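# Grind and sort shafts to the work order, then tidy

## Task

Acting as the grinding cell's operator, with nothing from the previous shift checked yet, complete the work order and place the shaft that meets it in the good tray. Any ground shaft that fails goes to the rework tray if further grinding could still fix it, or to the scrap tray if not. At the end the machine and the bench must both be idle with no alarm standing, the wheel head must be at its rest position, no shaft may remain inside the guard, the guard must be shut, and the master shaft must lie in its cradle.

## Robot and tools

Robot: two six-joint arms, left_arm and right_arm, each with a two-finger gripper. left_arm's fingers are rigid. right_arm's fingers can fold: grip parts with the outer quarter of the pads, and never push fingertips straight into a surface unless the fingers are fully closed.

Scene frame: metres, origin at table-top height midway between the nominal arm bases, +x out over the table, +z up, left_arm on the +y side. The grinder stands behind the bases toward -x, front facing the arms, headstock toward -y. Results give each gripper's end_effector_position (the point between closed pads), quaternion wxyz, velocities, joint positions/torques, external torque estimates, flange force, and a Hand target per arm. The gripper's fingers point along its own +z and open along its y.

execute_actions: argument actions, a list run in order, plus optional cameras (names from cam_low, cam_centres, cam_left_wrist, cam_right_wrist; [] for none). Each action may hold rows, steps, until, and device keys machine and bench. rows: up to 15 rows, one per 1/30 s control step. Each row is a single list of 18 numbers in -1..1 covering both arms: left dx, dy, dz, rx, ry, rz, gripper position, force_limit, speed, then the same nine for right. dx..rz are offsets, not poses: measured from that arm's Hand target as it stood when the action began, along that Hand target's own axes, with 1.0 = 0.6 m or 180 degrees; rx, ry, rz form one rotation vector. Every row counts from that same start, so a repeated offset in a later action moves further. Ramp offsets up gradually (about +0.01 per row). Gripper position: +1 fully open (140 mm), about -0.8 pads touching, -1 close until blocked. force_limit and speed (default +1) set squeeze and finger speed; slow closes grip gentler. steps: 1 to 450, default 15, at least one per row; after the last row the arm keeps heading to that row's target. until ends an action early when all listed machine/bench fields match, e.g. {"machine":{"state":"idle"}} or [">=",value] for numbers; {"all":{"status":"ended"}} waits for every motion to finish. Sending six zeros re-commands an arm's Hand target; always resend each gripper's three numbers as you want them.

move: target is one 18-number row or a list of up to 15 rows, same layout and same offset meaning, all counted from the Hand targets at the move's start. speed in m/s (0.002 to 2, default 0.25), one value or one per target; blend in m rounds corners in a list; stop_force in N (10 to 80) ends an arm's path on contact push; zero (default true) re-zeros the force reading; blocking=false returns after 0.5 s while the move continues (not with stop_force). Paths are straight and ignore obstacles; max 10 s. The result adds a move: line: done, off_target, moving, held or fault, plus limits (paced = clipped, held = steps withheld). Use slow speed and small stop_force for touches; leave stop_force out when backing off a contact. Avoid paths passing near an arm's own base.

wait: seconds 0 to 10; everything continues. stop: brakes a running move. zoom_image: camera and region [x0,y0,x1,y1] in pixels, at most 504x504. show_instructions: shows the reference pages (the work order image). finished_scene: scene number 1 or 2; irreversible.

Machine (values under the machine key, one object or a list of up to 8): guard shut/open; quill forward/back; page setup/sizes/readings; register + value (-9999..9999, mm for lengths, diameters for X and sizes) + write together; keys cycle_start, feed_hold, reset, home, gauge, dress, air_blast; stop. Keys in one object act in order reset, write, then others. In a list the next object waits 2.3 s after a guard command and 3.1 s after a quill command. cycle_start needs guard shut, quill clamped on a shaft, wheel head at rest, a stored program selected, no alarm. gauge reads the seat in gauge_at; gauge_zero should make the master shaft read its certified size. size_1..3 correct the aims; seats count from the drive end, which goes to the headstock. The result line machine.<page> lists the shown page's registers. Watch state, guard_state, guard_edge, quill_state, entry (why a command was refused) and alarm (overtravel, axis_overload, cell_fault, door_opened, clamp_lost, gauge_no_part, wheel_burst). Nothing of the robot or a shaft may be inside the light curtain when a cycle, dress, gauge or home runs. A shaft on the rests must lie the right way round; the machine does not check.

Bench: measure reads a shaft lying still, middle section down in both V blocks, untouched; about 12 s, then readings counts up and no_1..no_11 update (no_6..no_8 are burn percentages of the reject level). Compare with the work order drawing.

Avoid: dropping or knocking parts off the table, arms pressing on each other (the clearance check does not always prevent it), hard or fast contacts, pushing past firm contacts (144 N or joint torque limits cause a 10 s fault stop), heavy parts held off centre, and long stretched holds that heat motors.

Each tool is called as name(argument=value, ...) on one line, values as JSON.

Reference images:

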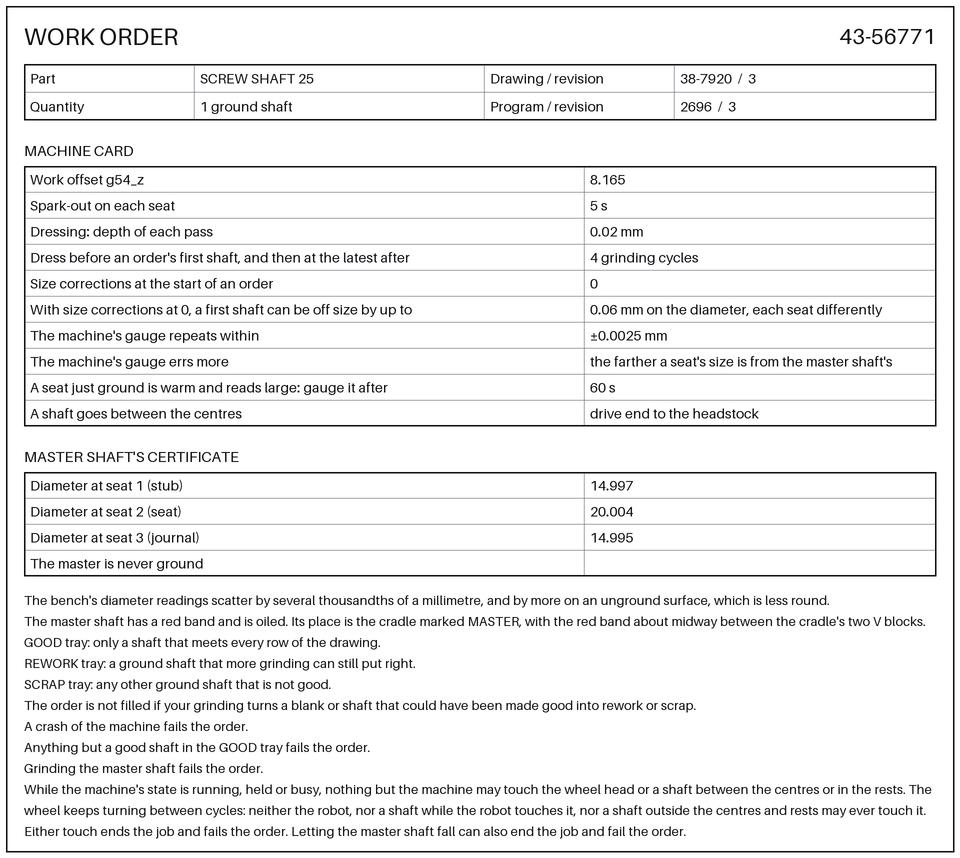

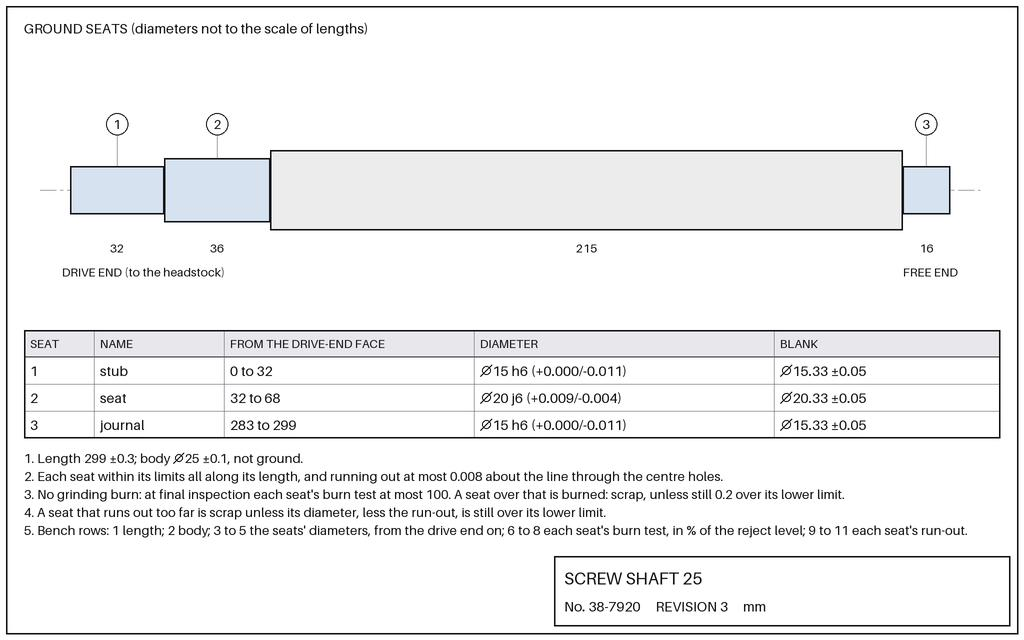

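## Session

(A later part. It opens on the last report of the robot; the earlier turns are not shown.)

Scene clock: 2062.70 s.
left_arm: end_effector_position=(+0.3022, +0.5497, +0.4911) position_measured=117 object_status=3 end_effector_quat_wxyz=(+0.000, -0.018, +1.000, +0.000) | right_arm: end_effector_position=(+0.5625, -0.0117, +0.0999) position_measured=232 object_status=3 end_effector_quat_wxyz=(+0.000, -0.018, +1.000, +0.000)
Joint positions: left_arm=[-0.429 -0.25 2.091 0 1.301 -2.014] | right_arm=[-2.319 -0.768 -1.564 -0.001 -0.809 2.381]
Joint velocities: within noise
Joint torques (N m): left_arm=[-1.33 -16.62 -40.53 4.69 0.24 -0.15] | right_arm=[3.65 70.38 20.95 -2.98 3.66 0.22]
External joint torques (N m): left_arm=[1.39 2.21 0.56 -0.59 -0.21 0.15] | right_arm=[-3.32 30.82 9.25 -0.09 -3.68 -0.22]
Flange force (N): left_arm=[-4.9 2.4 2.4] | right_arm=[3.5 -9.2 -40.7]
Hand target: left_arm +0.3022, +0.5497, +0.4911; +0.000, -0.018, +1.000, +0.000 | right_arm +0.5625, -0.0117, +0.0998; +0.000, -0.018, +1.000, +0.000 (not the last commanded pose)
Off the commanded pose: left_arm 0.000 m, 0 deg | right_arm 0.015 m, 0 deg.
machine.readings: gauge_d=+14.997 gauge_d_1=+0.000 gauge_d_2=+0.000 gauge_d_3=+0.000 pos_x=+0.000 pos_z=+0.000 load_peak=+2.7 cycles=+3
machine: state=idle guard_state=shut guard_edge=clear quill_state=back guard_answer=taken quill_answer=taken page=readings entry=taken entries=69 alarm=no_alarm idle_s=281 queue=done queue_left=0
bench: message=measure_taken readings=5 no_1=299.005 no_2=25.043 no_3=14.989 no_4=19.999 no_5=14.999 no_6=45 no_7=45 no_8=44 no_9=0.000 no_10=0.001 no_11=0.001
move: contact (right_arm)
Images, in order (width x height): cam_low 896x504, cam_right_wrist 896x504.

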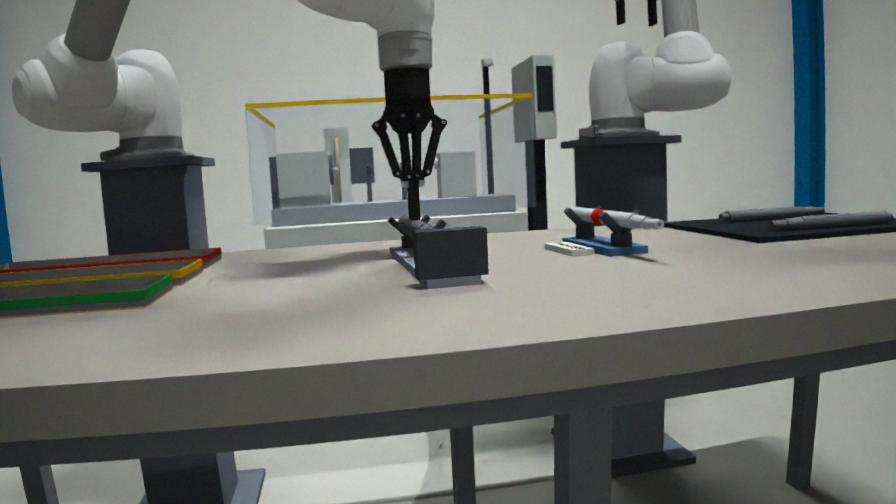

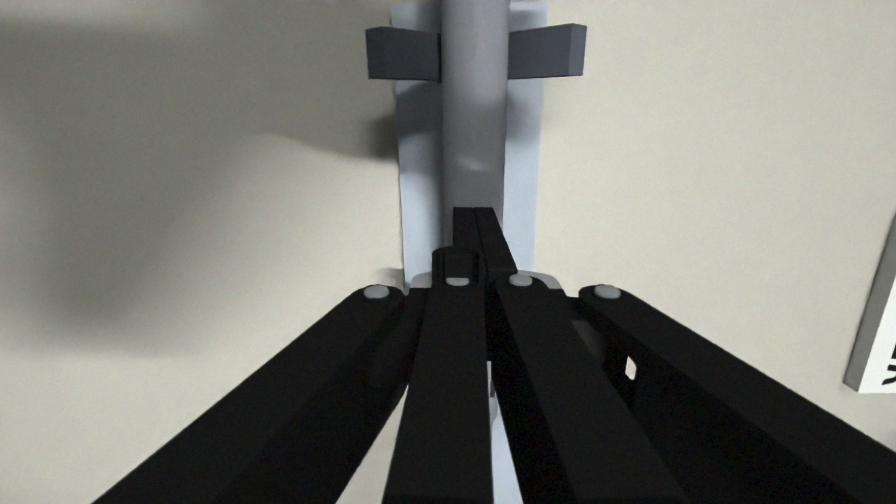

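move(target=[0,0,0,0,0,0,0.1,1,-1, 0,0,-0.1,0,0,0,-1,-1,-0.5], speed=0.1, cameras=[])

execute_actions(actions=[{"rows": [[0,0,0,0,0,0,0.1,1,-1, 0,0,0,0,0,0,0.1,1,-0.5]], "steps": 45}], cameras=["cam_right_wrist"])

Scene clock: 2070.27 s.
left_arm: end_effector_position=(+0.3022, +0.5497, +0.4911) position_measured=117 object_status=3 end_effector_quat_wxyz=(+0.000, -0.018, +1.000, +0.000) | right_arm: end_effector_position=(+0.5625, -0.0117, +0.1597) position_measured=232 object_status=3 end_effector_quat_wxyz=(+0.000, -0.018, +1.000, +0.000)
Joint positions: left_arm=[-0.429 -0.25 2.091 0 1.301 -2.014] | right_arm=[-2.319 -0.704 -1.549 -0.001 -0.888 2.381]
Joint velocities: within noise
Joint torques (N m): left_arm=[-0.75 -16.21 -40.56 4.8 0.19 -0.13] | right_arm=[2.65 99.22 31.82 -3.34 -0.29 0.17]
External joint torques (N m): left_arm=[0.89 1.31 0.51 -0.7 -0.16 0.13] | right_arm=[-2.42 -0.5 0.52 0.05 0.26 -0.17]
Flange force (N): left_arm=[-2.8 1.8 1.7] | right_arm=[-3.4 -1.0 0.7]
Hand target: left_arm +0.3022, +0.5497, +0.4911; +0.000, -0.018, +1.000, +0.000 | right_arm +0.5624, -0.0117, +0.1598; +0.000, -0.018, +1.000, +0.000
Off the commanded pose: left_arm 0.000 m, 0 deg | right_arm 0.000 m, 0 deg.
machine.readings: gauge_d=+14.997 gauge_d_1=+0.000 gauge_d_2=+0.000 gauge_d_3=+0.000 pos_x=+0.000 pos_z=+0.000 load_peak=+2.7 cycles=+3
machine: state=idle guard_state=shut guard_edge=clear quill_state=back guard_answer=taken quill_answer=taken page=readings entry=taken entries=69 alarm=no_alarm idle_s=289 queue=done queue_left=0
bench: message=measure_taken readings=5 no_1=299.005 no_2=25.043 no_3=14.989 no_4=19.999 no_5=14.999 no_6=45 no_7=45 no_8=44 no_9=0.000 no_10=0.001 no_11=0.001
move: done
No camera images: "cameras" was empty.

Scene clock: 2071.97 s.
left_arm: end_effector_position=(+0.3022, +0.5497, +0.4911) position_measured=117 object_status=3 end_effector_quat_wxyz=(+0.000, -0.018, +1.000, +0.000) | right_arm: end_effector_position=(+0.5624, -0.0117, +0.1598) position_measured=117 object_status=3 end_effector_quat_wxyz=(+0.000, -0.018, +1.000, +0.000)
Joint positions: left_arm=[-0.429 -0.25 2.091 0 1.301 -2.014] | right_arm=[-2.319 -0.704 -1.549 0 -0.888 2.381]
Joint velocities: within noise
Joint torques (N m): left_arm=[-0.86 -16.5 -40.76 4.76 0.19 -0.15] | right_arm=[2.47 98.94 32.07 -3.34 -0.27 0.19]
External joint torques (N m): left_arm=[0.91 1.99 0.76 -0.66 -0.15 0.15] | right_arm=[-2.27 -0.19 0.29 0.04 0.24 -0.19]
Flange force (N): left_arm=[-3.7 1.6 2.4] | right_arm=[-2.6 -1.6 0.4]
Hand target: left_arm +0.3022, +0.5497, +0.4911; +0.000, -0.018, +1.000, +0.000 | right_arm +0.5624, -0.0117, +0.1598; +0.000, -0.018, +1.000, +0.000
Off the commanded pose: left_arm 0.000 m, 0 deg | right_arm 0.000 m, 0 deg.
machine.readings: gauge_d=+14.997 gauge_d_1=+0.000 gauge_d_2=+0.000 gauge_d_3=+0.000 pos_x=+0.000 pos_z=+0.000 load_peak=+2.7 cycles=+3
machine: state=idle guard_state=shut guard_edge=clear quill_state=back guard_answer=taken quill_answer=taken page=readings entry=taken entries=69 alarm=no_alarm idle_s=290 queue=done queue_left=0
bench: message=measure_taken readings=5 no_1=299.005 no_2=25.043 no_3=14.989 no_4=19.999 no_5=14.999 no_6=45 no_7=45 no_8=44 no_9=0.000 no_10=0.001 no_11=0.001
Images, in order (width x height): cam_right_wrist 896x504.

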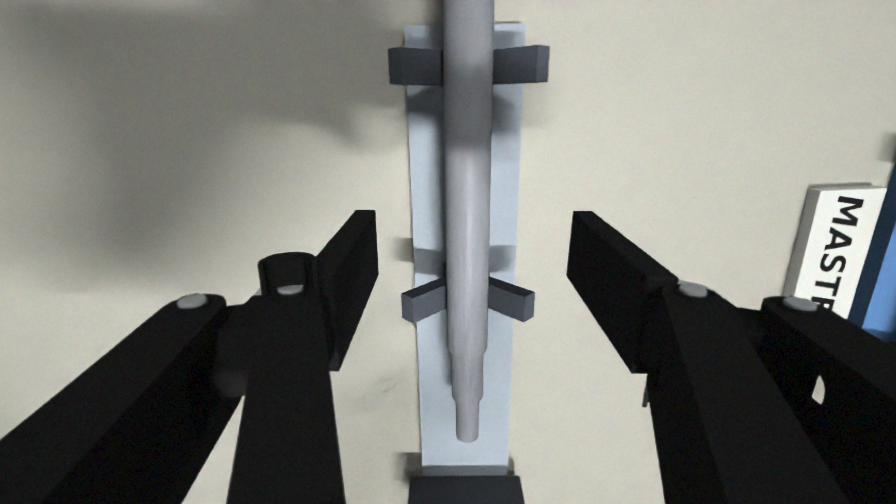

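move(target=[0,0,0,0,0,0,0.1,1,-1, 0,0,0.1355,0,0,0,0.1,1,-0.5], speed=0.06, cameras=["cam_right_wrist"])

execute_actions(actions=[{"rows": [[0,0,0,0,0,0,0.1,1,-1, 0,0,0,0,0,0,-1,1,-0.5]], "steps": 75}], cameras=["cam_right_wrist"])

Scene clock: 2078.07 s.
left_arm: end_effector_position=(+0.3022, +0.5497, +0.4911) position_measured=117 object_status=3 end_effector_quat_wxyz=(+0.000, -0.018, +1.000, +0.000) | right_arm: end_effector_position=(+0.5625, -0.0117, +0.0786) position_measured=117 object_status=3 end_effector_quat_wxyz=(+0.000, -0.018, +1.000, +0.000)
Joint positions: left_arm=[-0.429 -0.25 2.091 0 1.301 -2.014] | right_arm=[-2.319 -0.792 -1.567 -0.001 -0.782 2.381]
Joint velocities: within noise
Joint torques (N m): left_arm=[-1.05 -16.31 -40.62 4.73 0.19 -0.14] | right_arm=[2.76 102.34 29.16 -3.02 -0.18 0.19]
External joint torques (N m): left_arm=[1.13 1.66 0.68 -0.64 -0.15 0.14] | right_arm=[-2.36 -0.54 0.02 0.05 0.14 -0.19]
Flange force (N): left_arm=[-3.5 2.2 2.1] | right_arm=[-2.6 -1.8 0.8]
Hand target: left_arm +0.3022, +0.5497, +0.4911; +0.000, -0.018, +1.000, +0.000 | right_arm +0.5625, -0.0117, +0.0785; +0.000, -0.018, +1.000, +0.000
Off the commanded pose: left_arm 0.000 m, 0 deg | right_arm 0.000 m, 0 deg.
machine.readings: gauge_d=+14.997 gauge_d_1=+0.000 gauge_d_2=+0.000 gauge_d_3=+0.000 pos_x=+0.000 pos_z=+0.000 load_peak=+2.7 cycles=+3
machine: state=idle guard_state=shut guard_edge=clear quill_state=back guard_answer=taken quill_answer=taken page=readings entry=taken entries=69 alarm=no_alarm idle_s=297 queue=done queue_left=0
bench: message=measure_taken readings=5 no_1=299.005 no_2=25.043 no_3=14.989 no_4=19.999 no_5=14.999 no_6=45 no_7=45 no_8=44 no_9=0.000 no_10=0.001 no_11=0.001
move: done
Images, in order (width x height): cam_right_wrist 896x504.

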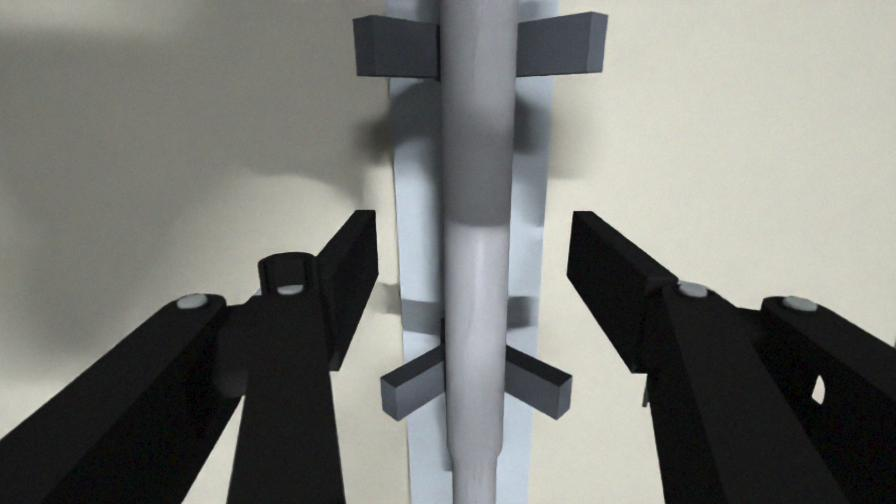

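Scene clock: 2080.77 s.
left_arm: end_effector_position=(+0.3022, +0.5497, +0.4911) position_measured=117 object_status=3 end_effector_quat_wxyz=(+0.000, -0.018, +1.000, +0.000) | right_arm: end_effector_position=(+0.5625, -0.0117, +0.0785) position_measured=196 object_status=2 end_effector_quat_wxyz=(+0.000, -0.018, +1.000, +0.000)
Joint positions: left_arm=[-0.429 -0.25 2.091 0 1.301 -2.014] | right_arm=[-2.319 -0.792 -1.567 -0.001 -0.782 2.381]
Joint velocities: within noise
Joint torques (N m): left_arm=[-1.56 -15.95 -40.68 4.69 0.21 -0.25] | right_arm=[-24.08 83.09 5.51 -9.92 -8.6 1.16]
External joint torques (N m): left_arm=[1.6 1.36 0.73 -0.6 -0.17 0.25] | right_arm=[24.4 19.42 23.96 6.92 8.57 -1.16]
Flange force (N): left_arm=[-3.6 3.8 2.1] | right_arm=[2.3 36.4 -14.2]
Hand target: left_arm +0.3022, +0.5497, +0.4911; +0.000, -0.018, +1.000, +0.000 | right_arm +0.5625, -0.0117, +0.0785; +0.000, -0.018, +1.000, +0.000
Off the commanded pose: left_arm 0.000 m, 0 deg | right_arm 0.000 m, 0 deg.
machine.readings: gauge_d=+14.997 gauge_d_1=+0.000 gauge_d_2=+0.000 gauge_d_3=+0.000 pos_x=+0.000 pos_z=+0.000 load_peak=+2.7 cycles=+3
machine: state=idle guard_state=shut guard_edge=clear quill_state=back guard_answer=taken quill_answer=taken page=readings entry=taken entries=69 alarm=no_alarm idle_s=299 queue=done queue_left=0
bench: message=measure_taken readings=5 no_1=299.005 no_2=25.043 no_3=14.989 no_4=19.999 no_5=14.999 no_6=45 no_7=45 no_8=44 no_9=0.000 no_10=0.001 no_11=0.001
Images, in order (width x height): cam_right_wrist 896x504.

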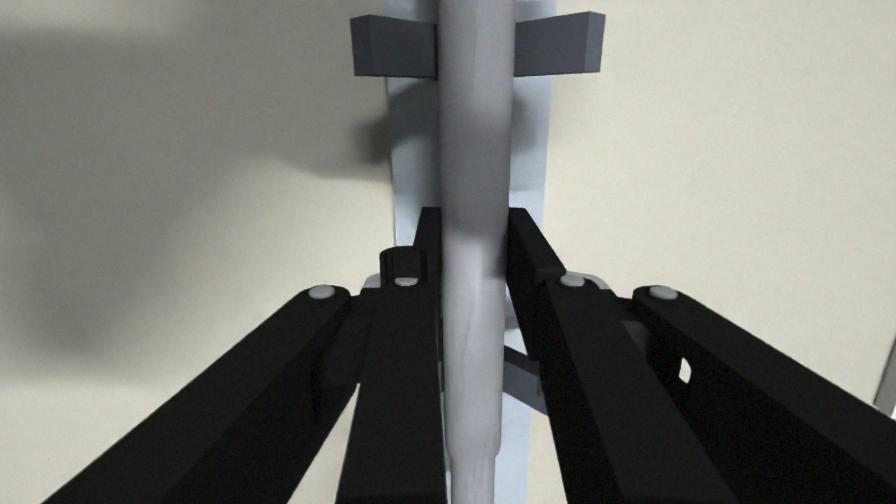

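move(target=[0,0,0,0,0,0,0.1,1,-1, 0,0.0013,0,0,0,0,-1,1,-0.5], speed=0.02, cameras=[])

Scene clock: 2087.00 s.
left_arm: end_effector_position=(+0.3022, +0.5497, +0.4911) position_measured=117 object_status=3 end_effector_quat_wxyz=(+0.000, -0.018, +1.000, +0.000) | right_arm: end_effector_position=(+0.5625, -0.0110, +0.0785) position_measured=196 object_status=2 end_effector_quat_wxyz=(+0.000, -0.018, +1.000, +0.000)
Joint positions: left_arm=[-0.429 -0.25 2.091 0 1.301 -2.014] | right_arm=[-2.318 -0.793 -1.566 -0.001 -0.783 2.381]
Joint velocities: within noise
Joint torques (N m): left_arm=[-0.9 -16.43 -40.59 4.74 0.23 -0.24] | right_arm=[-6.05 84.05 18.5 -4.87 -1.03 1.21]
External joint torques (N m): left_arm=[0.96 1.72 0.58 -0.64 -0.19 0.24] | right_arm=[6.19 19.08 11.07 1.85 1 -1.21]
Flange force (N): left_arm=[-3.6 2.0 2.1] | right_arm=[1.6 6.7 -21.8]
Hand target: left_arm +0.3022, +0.5497, +0.4911; +0.000, -0.018, +1.000, +0.000 | right_arm +0.5625, -0.0109, +0.0785; +0.000, -0.018, +1.000, +0.000
Off the commanded pose: left_arm 0.000 m, 0 deg | right_arm 0.000 m, 0 deg.
machine.readings: gauge_d=+14.997 gauge_d_1=+0.000 gauge_d_2=+0.000 gauge_d_3=+0.000 pos_x=+0.000 pos_z=+0.000 load_peak=+2.7 cycles=+3
machine: state=idle guard_state=shut guard_edge=clear quill_state=back guard_answer=taken quill_answer=taken page=readings entry=taken entries=69 alarm=no_alarm idle_s=305 queue=done queue_left=0
bench: message=measure_taken readings=5 no_1=299.005 no_2=25.043 no_3=14.989 no_4=19.999 no_5=14.999 no_6=45 no_7=45 no_8=44 no_9=0.000 no_10=0.001 no_11=0.001
move: done
No camera images: "cameras" was empty.

move(target=[[0,0,0,0,0,0,0.1,1,-1, 0,0,-0.336,0,0,0,-1,1,-0.5],[0,0,0,0,0,0,0.1,1,-1, -0.3183,-0.9555,-0.336,0,0,0.511,-1,1,-0.5]], speed=[0.08,0.2], blend=[0.04,0], cameras=["cam_right_wrist","cam_low"])

Scene clock: 2115.23 s.
left_arm: end_effector_position=(+0.3022, +0.5497, +0.4911) position_measured=117 object_status=3 end_effector_quat_wxyz=(+0.000, -0.018, +1.000, +0.000) | right_arm: end_effector_position=(+0.7733, -0.5771, +0.2802) position_measured=196 object_status=2 end_effector_quat_wxyz=(+0.000, +0.707, +0.707, +0.000)
Joint positions: left_arm=[-0.429 -0.25 2.091 0 1.301 -2.014] | right_arm=[-3.074 -0.534 -1.589 0 -1.018 3.23]
Joint velocities: within noise
Joint torques (N m): left_arm=[-1.14 -15.65 -40.69 4.79 0.05 -0.16] | right_arm=[4.93 95.4 39.98 -3.63 -0.32 0.27]
External joint torques (N m): left_arm=[1.25 0.56 0.64 -0.69 -0.01 0.16] | right_arm=[-4.51 -8.33 -4.72 0.06 0.31 -0.27]
Flange force (N): left_arm=[-1.7 3.2 1.3] | right_arm=[-6.0 0.9 10.8]
Hand target: left_arm +0.3022, +0.5497, +0.4911; +0.000, -0.018, +1.000, +0.000 | right_arm +0.7733, -0.5772, +0.2802; +0.000, +0.707, +0.707, +0.000
Off the commanded pose: left_arm 0.000 m, 0 deg | right_arm 0.000 m, 0 deg.
machine.readings: gauge_d=+14.997 gauge_d_1=+0.000 gauge_d_2=+0.000 gauge_d_3=+0.000 pos_x=+0.000 pos_z=+0.000 load_peak=+2.7 cycles=+3
machine: state=idle guard_state=shut guard_edge=clear quill_state=back guard_answer=taken quill_answer=taken page=readings entry=taken entries=69 alarm=no_alarm idle_s=333 queue=done queue_left=0
bench: message=measure_taken readings=5 no_1=299.005 no_2=25.043 no_3=14.989 no_4=19.999 no_5=14.999 no_6=45 no_7=45 no_8=44 no_9=0.000 no_10=0.001 no_11=0.001
move: done
Images, in order (width x height): cam_low 896x504, cam_right_wrist 896x504.

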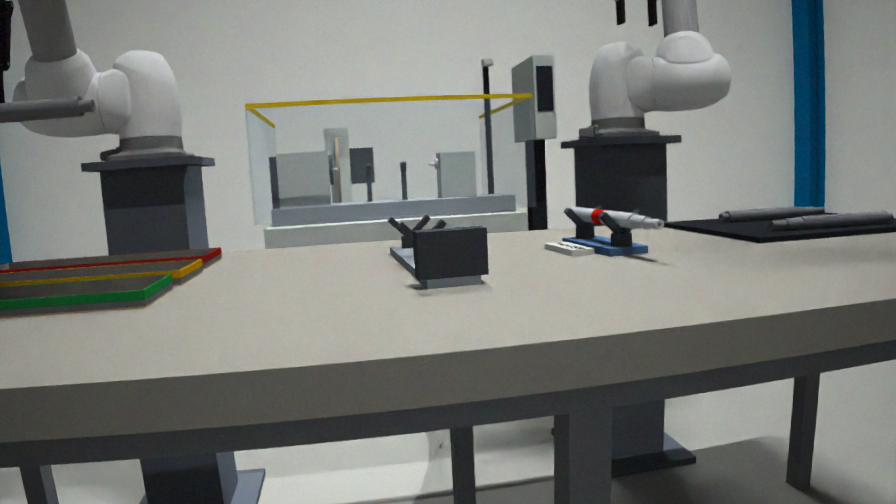

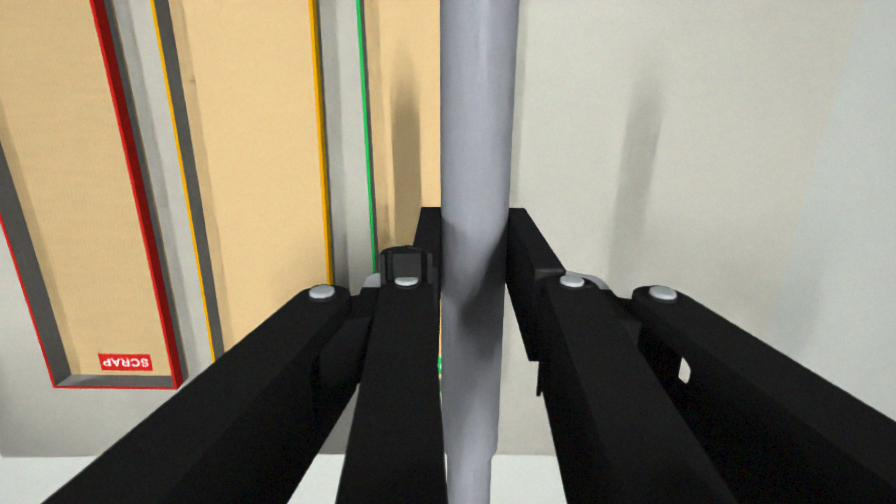

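move(target=[0,0,0,0,0,0,0.1,1,-1, -0.0172,-0.0317,0.3,0,0,0,-1,1,-0.5], speed=0.12, cameras=["cam_right_wrist","cam_low"])

Scene clock: 2132.53 s.
left_arm: end_effector_position=(+0.3022, +0.5497, +0.4911) position_measured=117 object_status=3 end_effector_quat_wxyz=(+0.000, -0.018, +1.000, +0.000) | right_arm: end_effector_position=(+0.7544, -0.5875, +0.1003) position_measured=196 object_status=2 end_effector_quat_wxyz=(+0.000, +0.707, +0.707, +0.000)
Joint positions: left_arm=[-0.429 -0.25 2.091 0 1.301 -2.014] | right_arm=[-3.085 -0.696 -1.711 0 -0.734 3.219]
Joint velocities: within noise
Joint torques (N m): left_arm=[-0.98 -16.3 -40.54 4.68 0.22 -0.12] | right_arm=[2.76 102.25 31.4 -2.88 -0.4 0.18]
External joint torques (N m): left_arm=[0.94 2.01 0.55 -0.58 -0.19 0.12] | right_arm=[-2.35 -7.66 -3.22 0.02 0.4 -0.18]
Flange force (N): left_arm=[-4.0 1.5 2.2] | right_arm=[-3.2 0.9 10.4]
Hand target: left_arm +0.3022, +0.5497, +0.4911; +0.000, -0.018, +1.000, +0.000 | right_arm +0.7544, -0.5875, +0.1002; +0.000, +0.707, +0.707, +0.000
Off the commanded pose: left_arm 0.000 m, 0 deg | right_arm 0.000 m, 0 deg.
machine.readings: gauge_d=+14.997 gauge_d_1=+0.000 gauge_d_2=+0.000 gauge_d_3=+0.000 pos_x=+0.000 pos_z=+0.000 load_peak=+2.7 cycles=+3
machine: state=idle guard_state=shut guard_edge=clear quill_state=back guard_answer=taken quill_answer=taken page=readings entry=taken entries=69 alarm=no_alarm idle_s=350 queue=done queue_left=0
bench: message=measure_taken readings=5 no_1=299.005 no_2=25.043 no_3=14.989 no_4=19.999 no_5=14.999 no_6=45 no_7=45 no_8=44 no_9=0.000 no_10=0.001 no_11=0.001
move: done
Images, in order (width x height): cam_low 896x504, cam_right_wrist 896x504.

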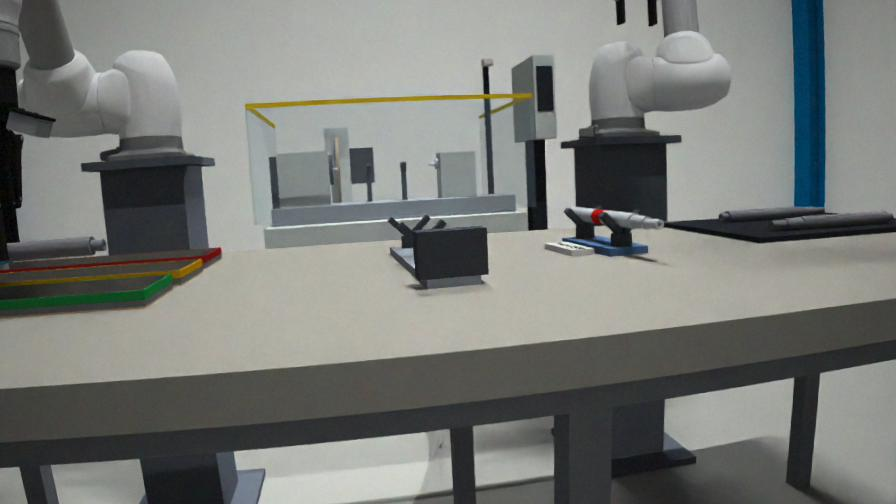

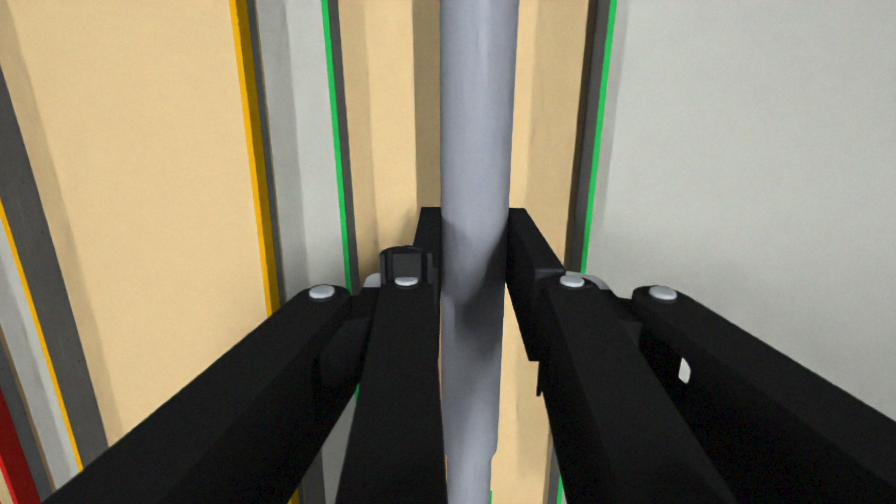

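move(target=[0,0,0,0,0,0,0.1,1,-1, 0,0,0.115,0,0,0,-1,1,-0.5], speed=0.015, stop_force=10, cameras=["cam_right_wrist"])

Scene clock: 2139.67 s.
left_arm: end_effector_position=(+0.3022, +0.5497, +0.4911) position_measured=117 object_status=3 end_effector_quat_wxyz=(+0.000, -0.018, +1.000, +0.000) | right_arm: end_effector_position=(+0.7544, -0.5875, +0.0384) position_measured=196 object_status=2 end_effector_quat_wxyz=(+0.000, +0.707, +0.707, +0.000)
Joint positions: left_arm=[-0.429 -0.25 2.091 0 1.301 -2.014] | right_arm=[-3.085 -0.774 -1.717 0 -0.651 3.219]
Joint velocities: within noise
Joint torques (N m): left_arm=[-0.66 -16.44 -40.96 4.76 0.19 -0.2] | right_arm=[2.04 72.17 20.57 -2.84 3.72 0.2]
External joint torques (N m): left_arm=[0.68 1.98 0.97 -0.66 -0.15 0.2] | right_arm=[-1.73 25.2 4.87 0.26 -3.71 -0.2]
Flange force (N): left_arm=[-3.2 1.2 2.7] | right_arm=[-2.8 -9.0 -37.5]
Hand target: left_arm +0.3022, +0.5497, +0.4911; +0.000, -0.018, +1.000, +0.000 | right_arm +0.7544, -0.5875, +0.0384; +0.000, +0.707, +0.707, +0.000 (not the last commanded pose)
Off the commanded pose: left_arm 0.000 m, 0 deg | right_arm 0.007 m, 0 deg.
machine.readings: gauge_d=+14.997 gauge_d_1=+0.000 gauge_d_2=+0.000 gauge_d_3=+0.000 pos_x=+0.000 pos_z=+0.000 load_peak=+2.7 cycles=+3
machine: state=idle guard_state=shut guard_edge=clear quill_state=back guard_answer=taken quill_answer=taken page=readings entry=taken entries=69 alarm=no_alarm idle_s=358 queue=done queue_left=0
bench: message=measure_taken readings=5 no_1=299.005 no_2=25.043 no_3=14.989 no_4=19.999 no_5=14.999 no_6=45 no_7=45 no_8=44 no_9=0.000 no_10=0.001 no_11=0.001
move: contact (right_arm)
Images, in order (width x height): cam_right_wrist 896x504.

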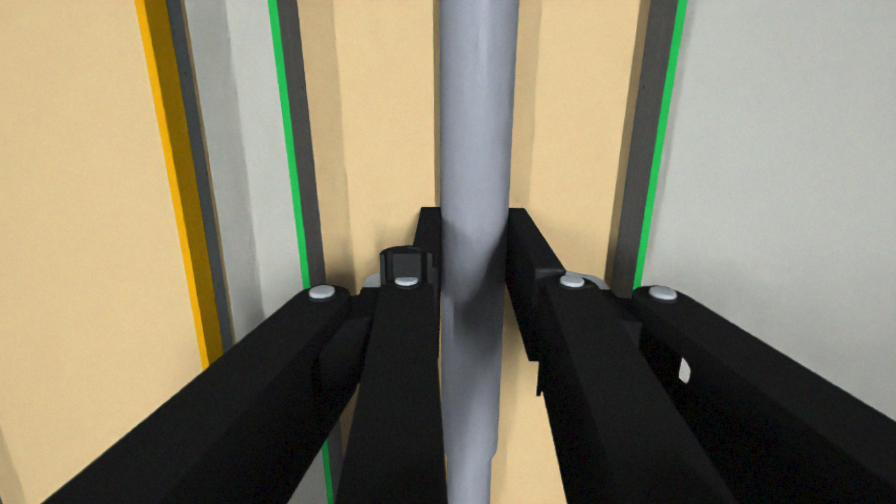

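move(target=[0,0,0,0,0,0,0.1,1,-1, 0,0,-0.0012,0,0,0,-1,1,-0.5], speed=0.01, cameras=[])

execute_actions(actions=[{"rows": [[0,0,0,0,0,0,0.1,1,-1, 0,0,0,0,0,0,-0.2,1,-1]], "steps": 45}], cameras=["cam_right_wrist"])

Scene clock: 2144.07 s.
left_arm: end_effector_position=(+0.3022, +0.5497, +0.4911) position_measured=117 object_status=3 end_effector_quat_wxyz=(+0.000, -0.018, +1.000, +0.000) | right_arm: end_effector_position=(+0.7544, -0.5875, +0.0390) position_measured=196 object_status=2 end_effector_quat_wxyz=(+0.000, +0.707, +0.707, +0.000)
Joint positions: left_arm=[-0.429 -0.25 2.091 0 1.301 -2.014] | right_arm=[-3.085 -0.773 -1.717 0 -0.652 3.219]
Joint velocities: within noise
Joint torques (N m): left_arm=[-1.12 -16.45 -40.48 4.78 0.26 -0.2] | right_arm=[2.96 104.69 27.98 -2.49 -0.13 0.19]
External joint torques (N m): left_arm=[1.2 1.56 0.44 -0.68 -0.22 0.2] | right_arm=[-2.53 -7.44 -2.64 -0.08 0.13 -0.19]
Flange force (N): left_arm=[-3.8 2.5 1.9] | right_arm=[-3.5 1.5 9.8]
Hand target: left_arm +0.3022, +0.5497, +0.4911; +0.000, -0.018, +1.000, +0.000 | right_arm +0.7544, -0.5875, +0.0391; +0.000, +0.707, +0.707, +0.000
Off the commanded pose: left_arm 0.000 m, 0 deg | right_arm 0.000 m, 0 deg.
machine.readings: gauge_d=+14.997 gauge_d_1=+0.000 gauge_d_2=+0.000 gauge_d_3=+0.000 pos_x=+0.000 pos_z=+0.000 load_peak=+2.7 cycles=+3
machine: state=idle guard_state=shut guard_edge=clear quill_state=back guard_answer=taken quill_answer=taken page=readings entry=taken entries=69 alarm=no_alarm idle_s=362 queue=done queue_left=0
bench: message=measure_taken readings=5 no_1=299.005 no_2=25.043 no_3=14.989 no_4=19.999 no_5=14.999 no_6=45 no_7=45 no_8=44 no_9=0.000 no_10=0.001 no_11=0.001
move: done
No camera images: "cameras" was empty.

Scene clock: 2145.77 s.
left_arm: end_effector_position=(+0.3022, +0.5497, +0.4911) position_measured=117 object_status=3 end_effector_quat_wxyz=(+0.000, -0.018, +1.000, +0.000) | right_arm: end_effector_position=(+0.7544, -0.5875, +0.0391) position_measured=154 object_status=3 end_effector_quat_wxyz=(+0.000, +0.707, +0.707, +0.000)
Joint positions: left_arm=[-0.429 -0.25 2.091 0 1.301 -2.014] | right_arm=[-3.085 -0.773 -1.717 0 -0.652 3.219]
Joint velocities: within noise
Joint torques (N m): left_arm=[-1.82 -16.1 -40.7 4.66 0.11 -0.07] | right_arm=[2.47 97.19 24.97 -2.62 -0.21 0.17]
External joint torques (N m): left_arm=[1.87 1.49 0.73 -0.57 -0.07 0.07] | right_arm=[-1.95 0.46 0.59 0.04 0.22 -0.17]
Flange force (N): left_arm=[-3.8 3.9 2.0] | right_arm=[-2.7 0.8 -0.3]
Hand target: left_arm +0.3022, +0.5497, +0.4911; +0.000, -0.018, +1.000, +0.000 | right_arm +0.7544, -0.5875, +0.0391; +0.000, +0.707, +0.707, +0.000
Off the commanded pose: left_arm 0.000 m, 0 deg | right_arm 0.000 m, 0 deg.
machine.readings: gauge_d=+14.997 gauge_d_1=+0.000 gauge_d_2=+0.000 gauge_d_3=+0.000 pos_x=+0.000 pos_z=+0.000 load_peak=+2.7 cycles=+3
machine: state=idle guard_state=shut guard_edge=clear quill_state=back guard_answer=taken quill_answer=taken page=readings entry=taken entries=69 alarm=no_alarm idle_s=364 queue=done queue_left=0
bench: message=measure_taken readings=5 no_1=299.005 no_2=25.043 no_3=14.989 no_4=19.999 no_5=14.999 no_6=45 no_7=45 no_8=44 no_9=0.000 no_10=0.001 no_11=0.001
Images, in order (width x height): cam_right_wrist 896x504.

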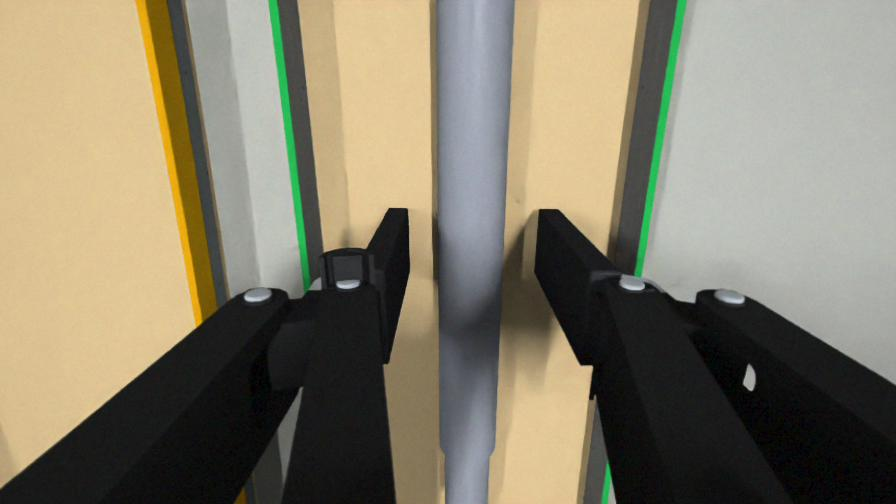

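move(target=[0,0,0,0,0,0,0.1,1,-1, 0,0,-0.6,0,0,0,-0.2,1,-1], speed=0.15, cameras=["cam_right_wrist","cam_centres"])

Scene clock: 2151.23 s.
left_arm: end_effector_position=(+0.3022, +0.5497, +0.4911) position_measured=117 object_status=3 end_effector_quat_wxyz=(+0.000, -0.018, +1.000, +0.000) | right_arm: end_effector_position=(+0.7542, -0.5876, +0.3990) position_measured=154 object_status=3 end_effector_quat_wxyz=(+0.000, +0.707, +0.707, +0.000)
Joint positions: left_arm=[-0.429 -0.25 2.091 0 1.301 -2.014] | right_arm=[-3.085 -0.42 -1.53 0 -1.191 3.219]
Joint velocities: within noise
Joint torques (N m): left_arm=[-0.8 -16.27 -40.6 4.75 0.17 -0.17] | right_arm=[2.5 81.63 38.13 -3.96 -0.52 0.15]
External joint torques (N m): left_arm=[0.92 1.18 0.58 -0.66 -0.12 0.17] | right_arm=[-2.16 -1.47 0.48 0.05 0.52 -0.15]
Flange force (N): left_arm=[-2.6 2.1 1.7] | right_arm=[-2.9 3.1 1.2]
Hand target: left_arm +0.3022, +0.5497, +0.4911; +0.000, -0.018, +1.000, +0.000 | right_arm +0.7542, -0.5875, +0.3991; +0.000, +0.707, +0.707, +0.000
Off the commanded pose: left_arm 0.000 m, 0 deg | right_arm 0.000 m, 0 deg.
machine.readings: gauge_d=+14.997 gauge_d_1=+0.000 gauge_d_2=+0.000 gauge_d_3=+0.000 pos_x=+0.000 pos_z=+0.000 load_peak=+2.7 cycles=+3
machine: state=idle guard_state=shut guard_edge=clear quill_state=back guard_answer=taken quill_answer=taken page=readings entry=taken entries=69 alarm=no_alarm idle_s=369 queue=done queue_left=0
bench: message=measure_taken readings=5 no_1=299.005 no_2=25.043 no_3=14.989 no_4=19.999 no_5=14.999 no_6=45 no_7=45 no_8=44 no_9=0.000 no_10=0.001 no_11=0.001
move: done
Images, in order (width x height): cam_centres 896x504, cam_right_wrist 896x504.

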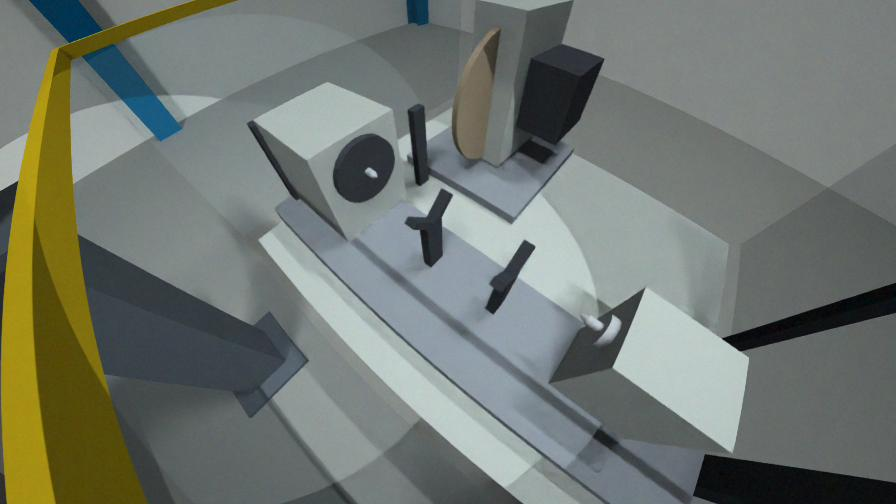

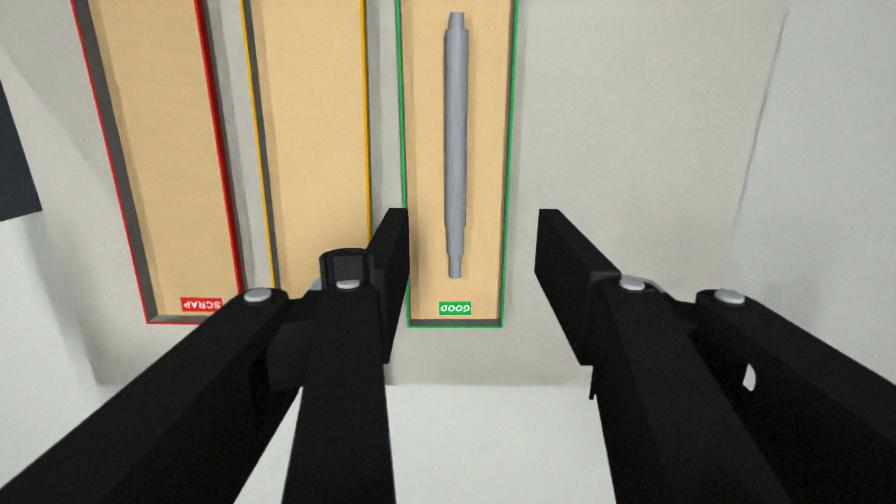

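finished_scene(scene=1)

The scene is finished: the task was done.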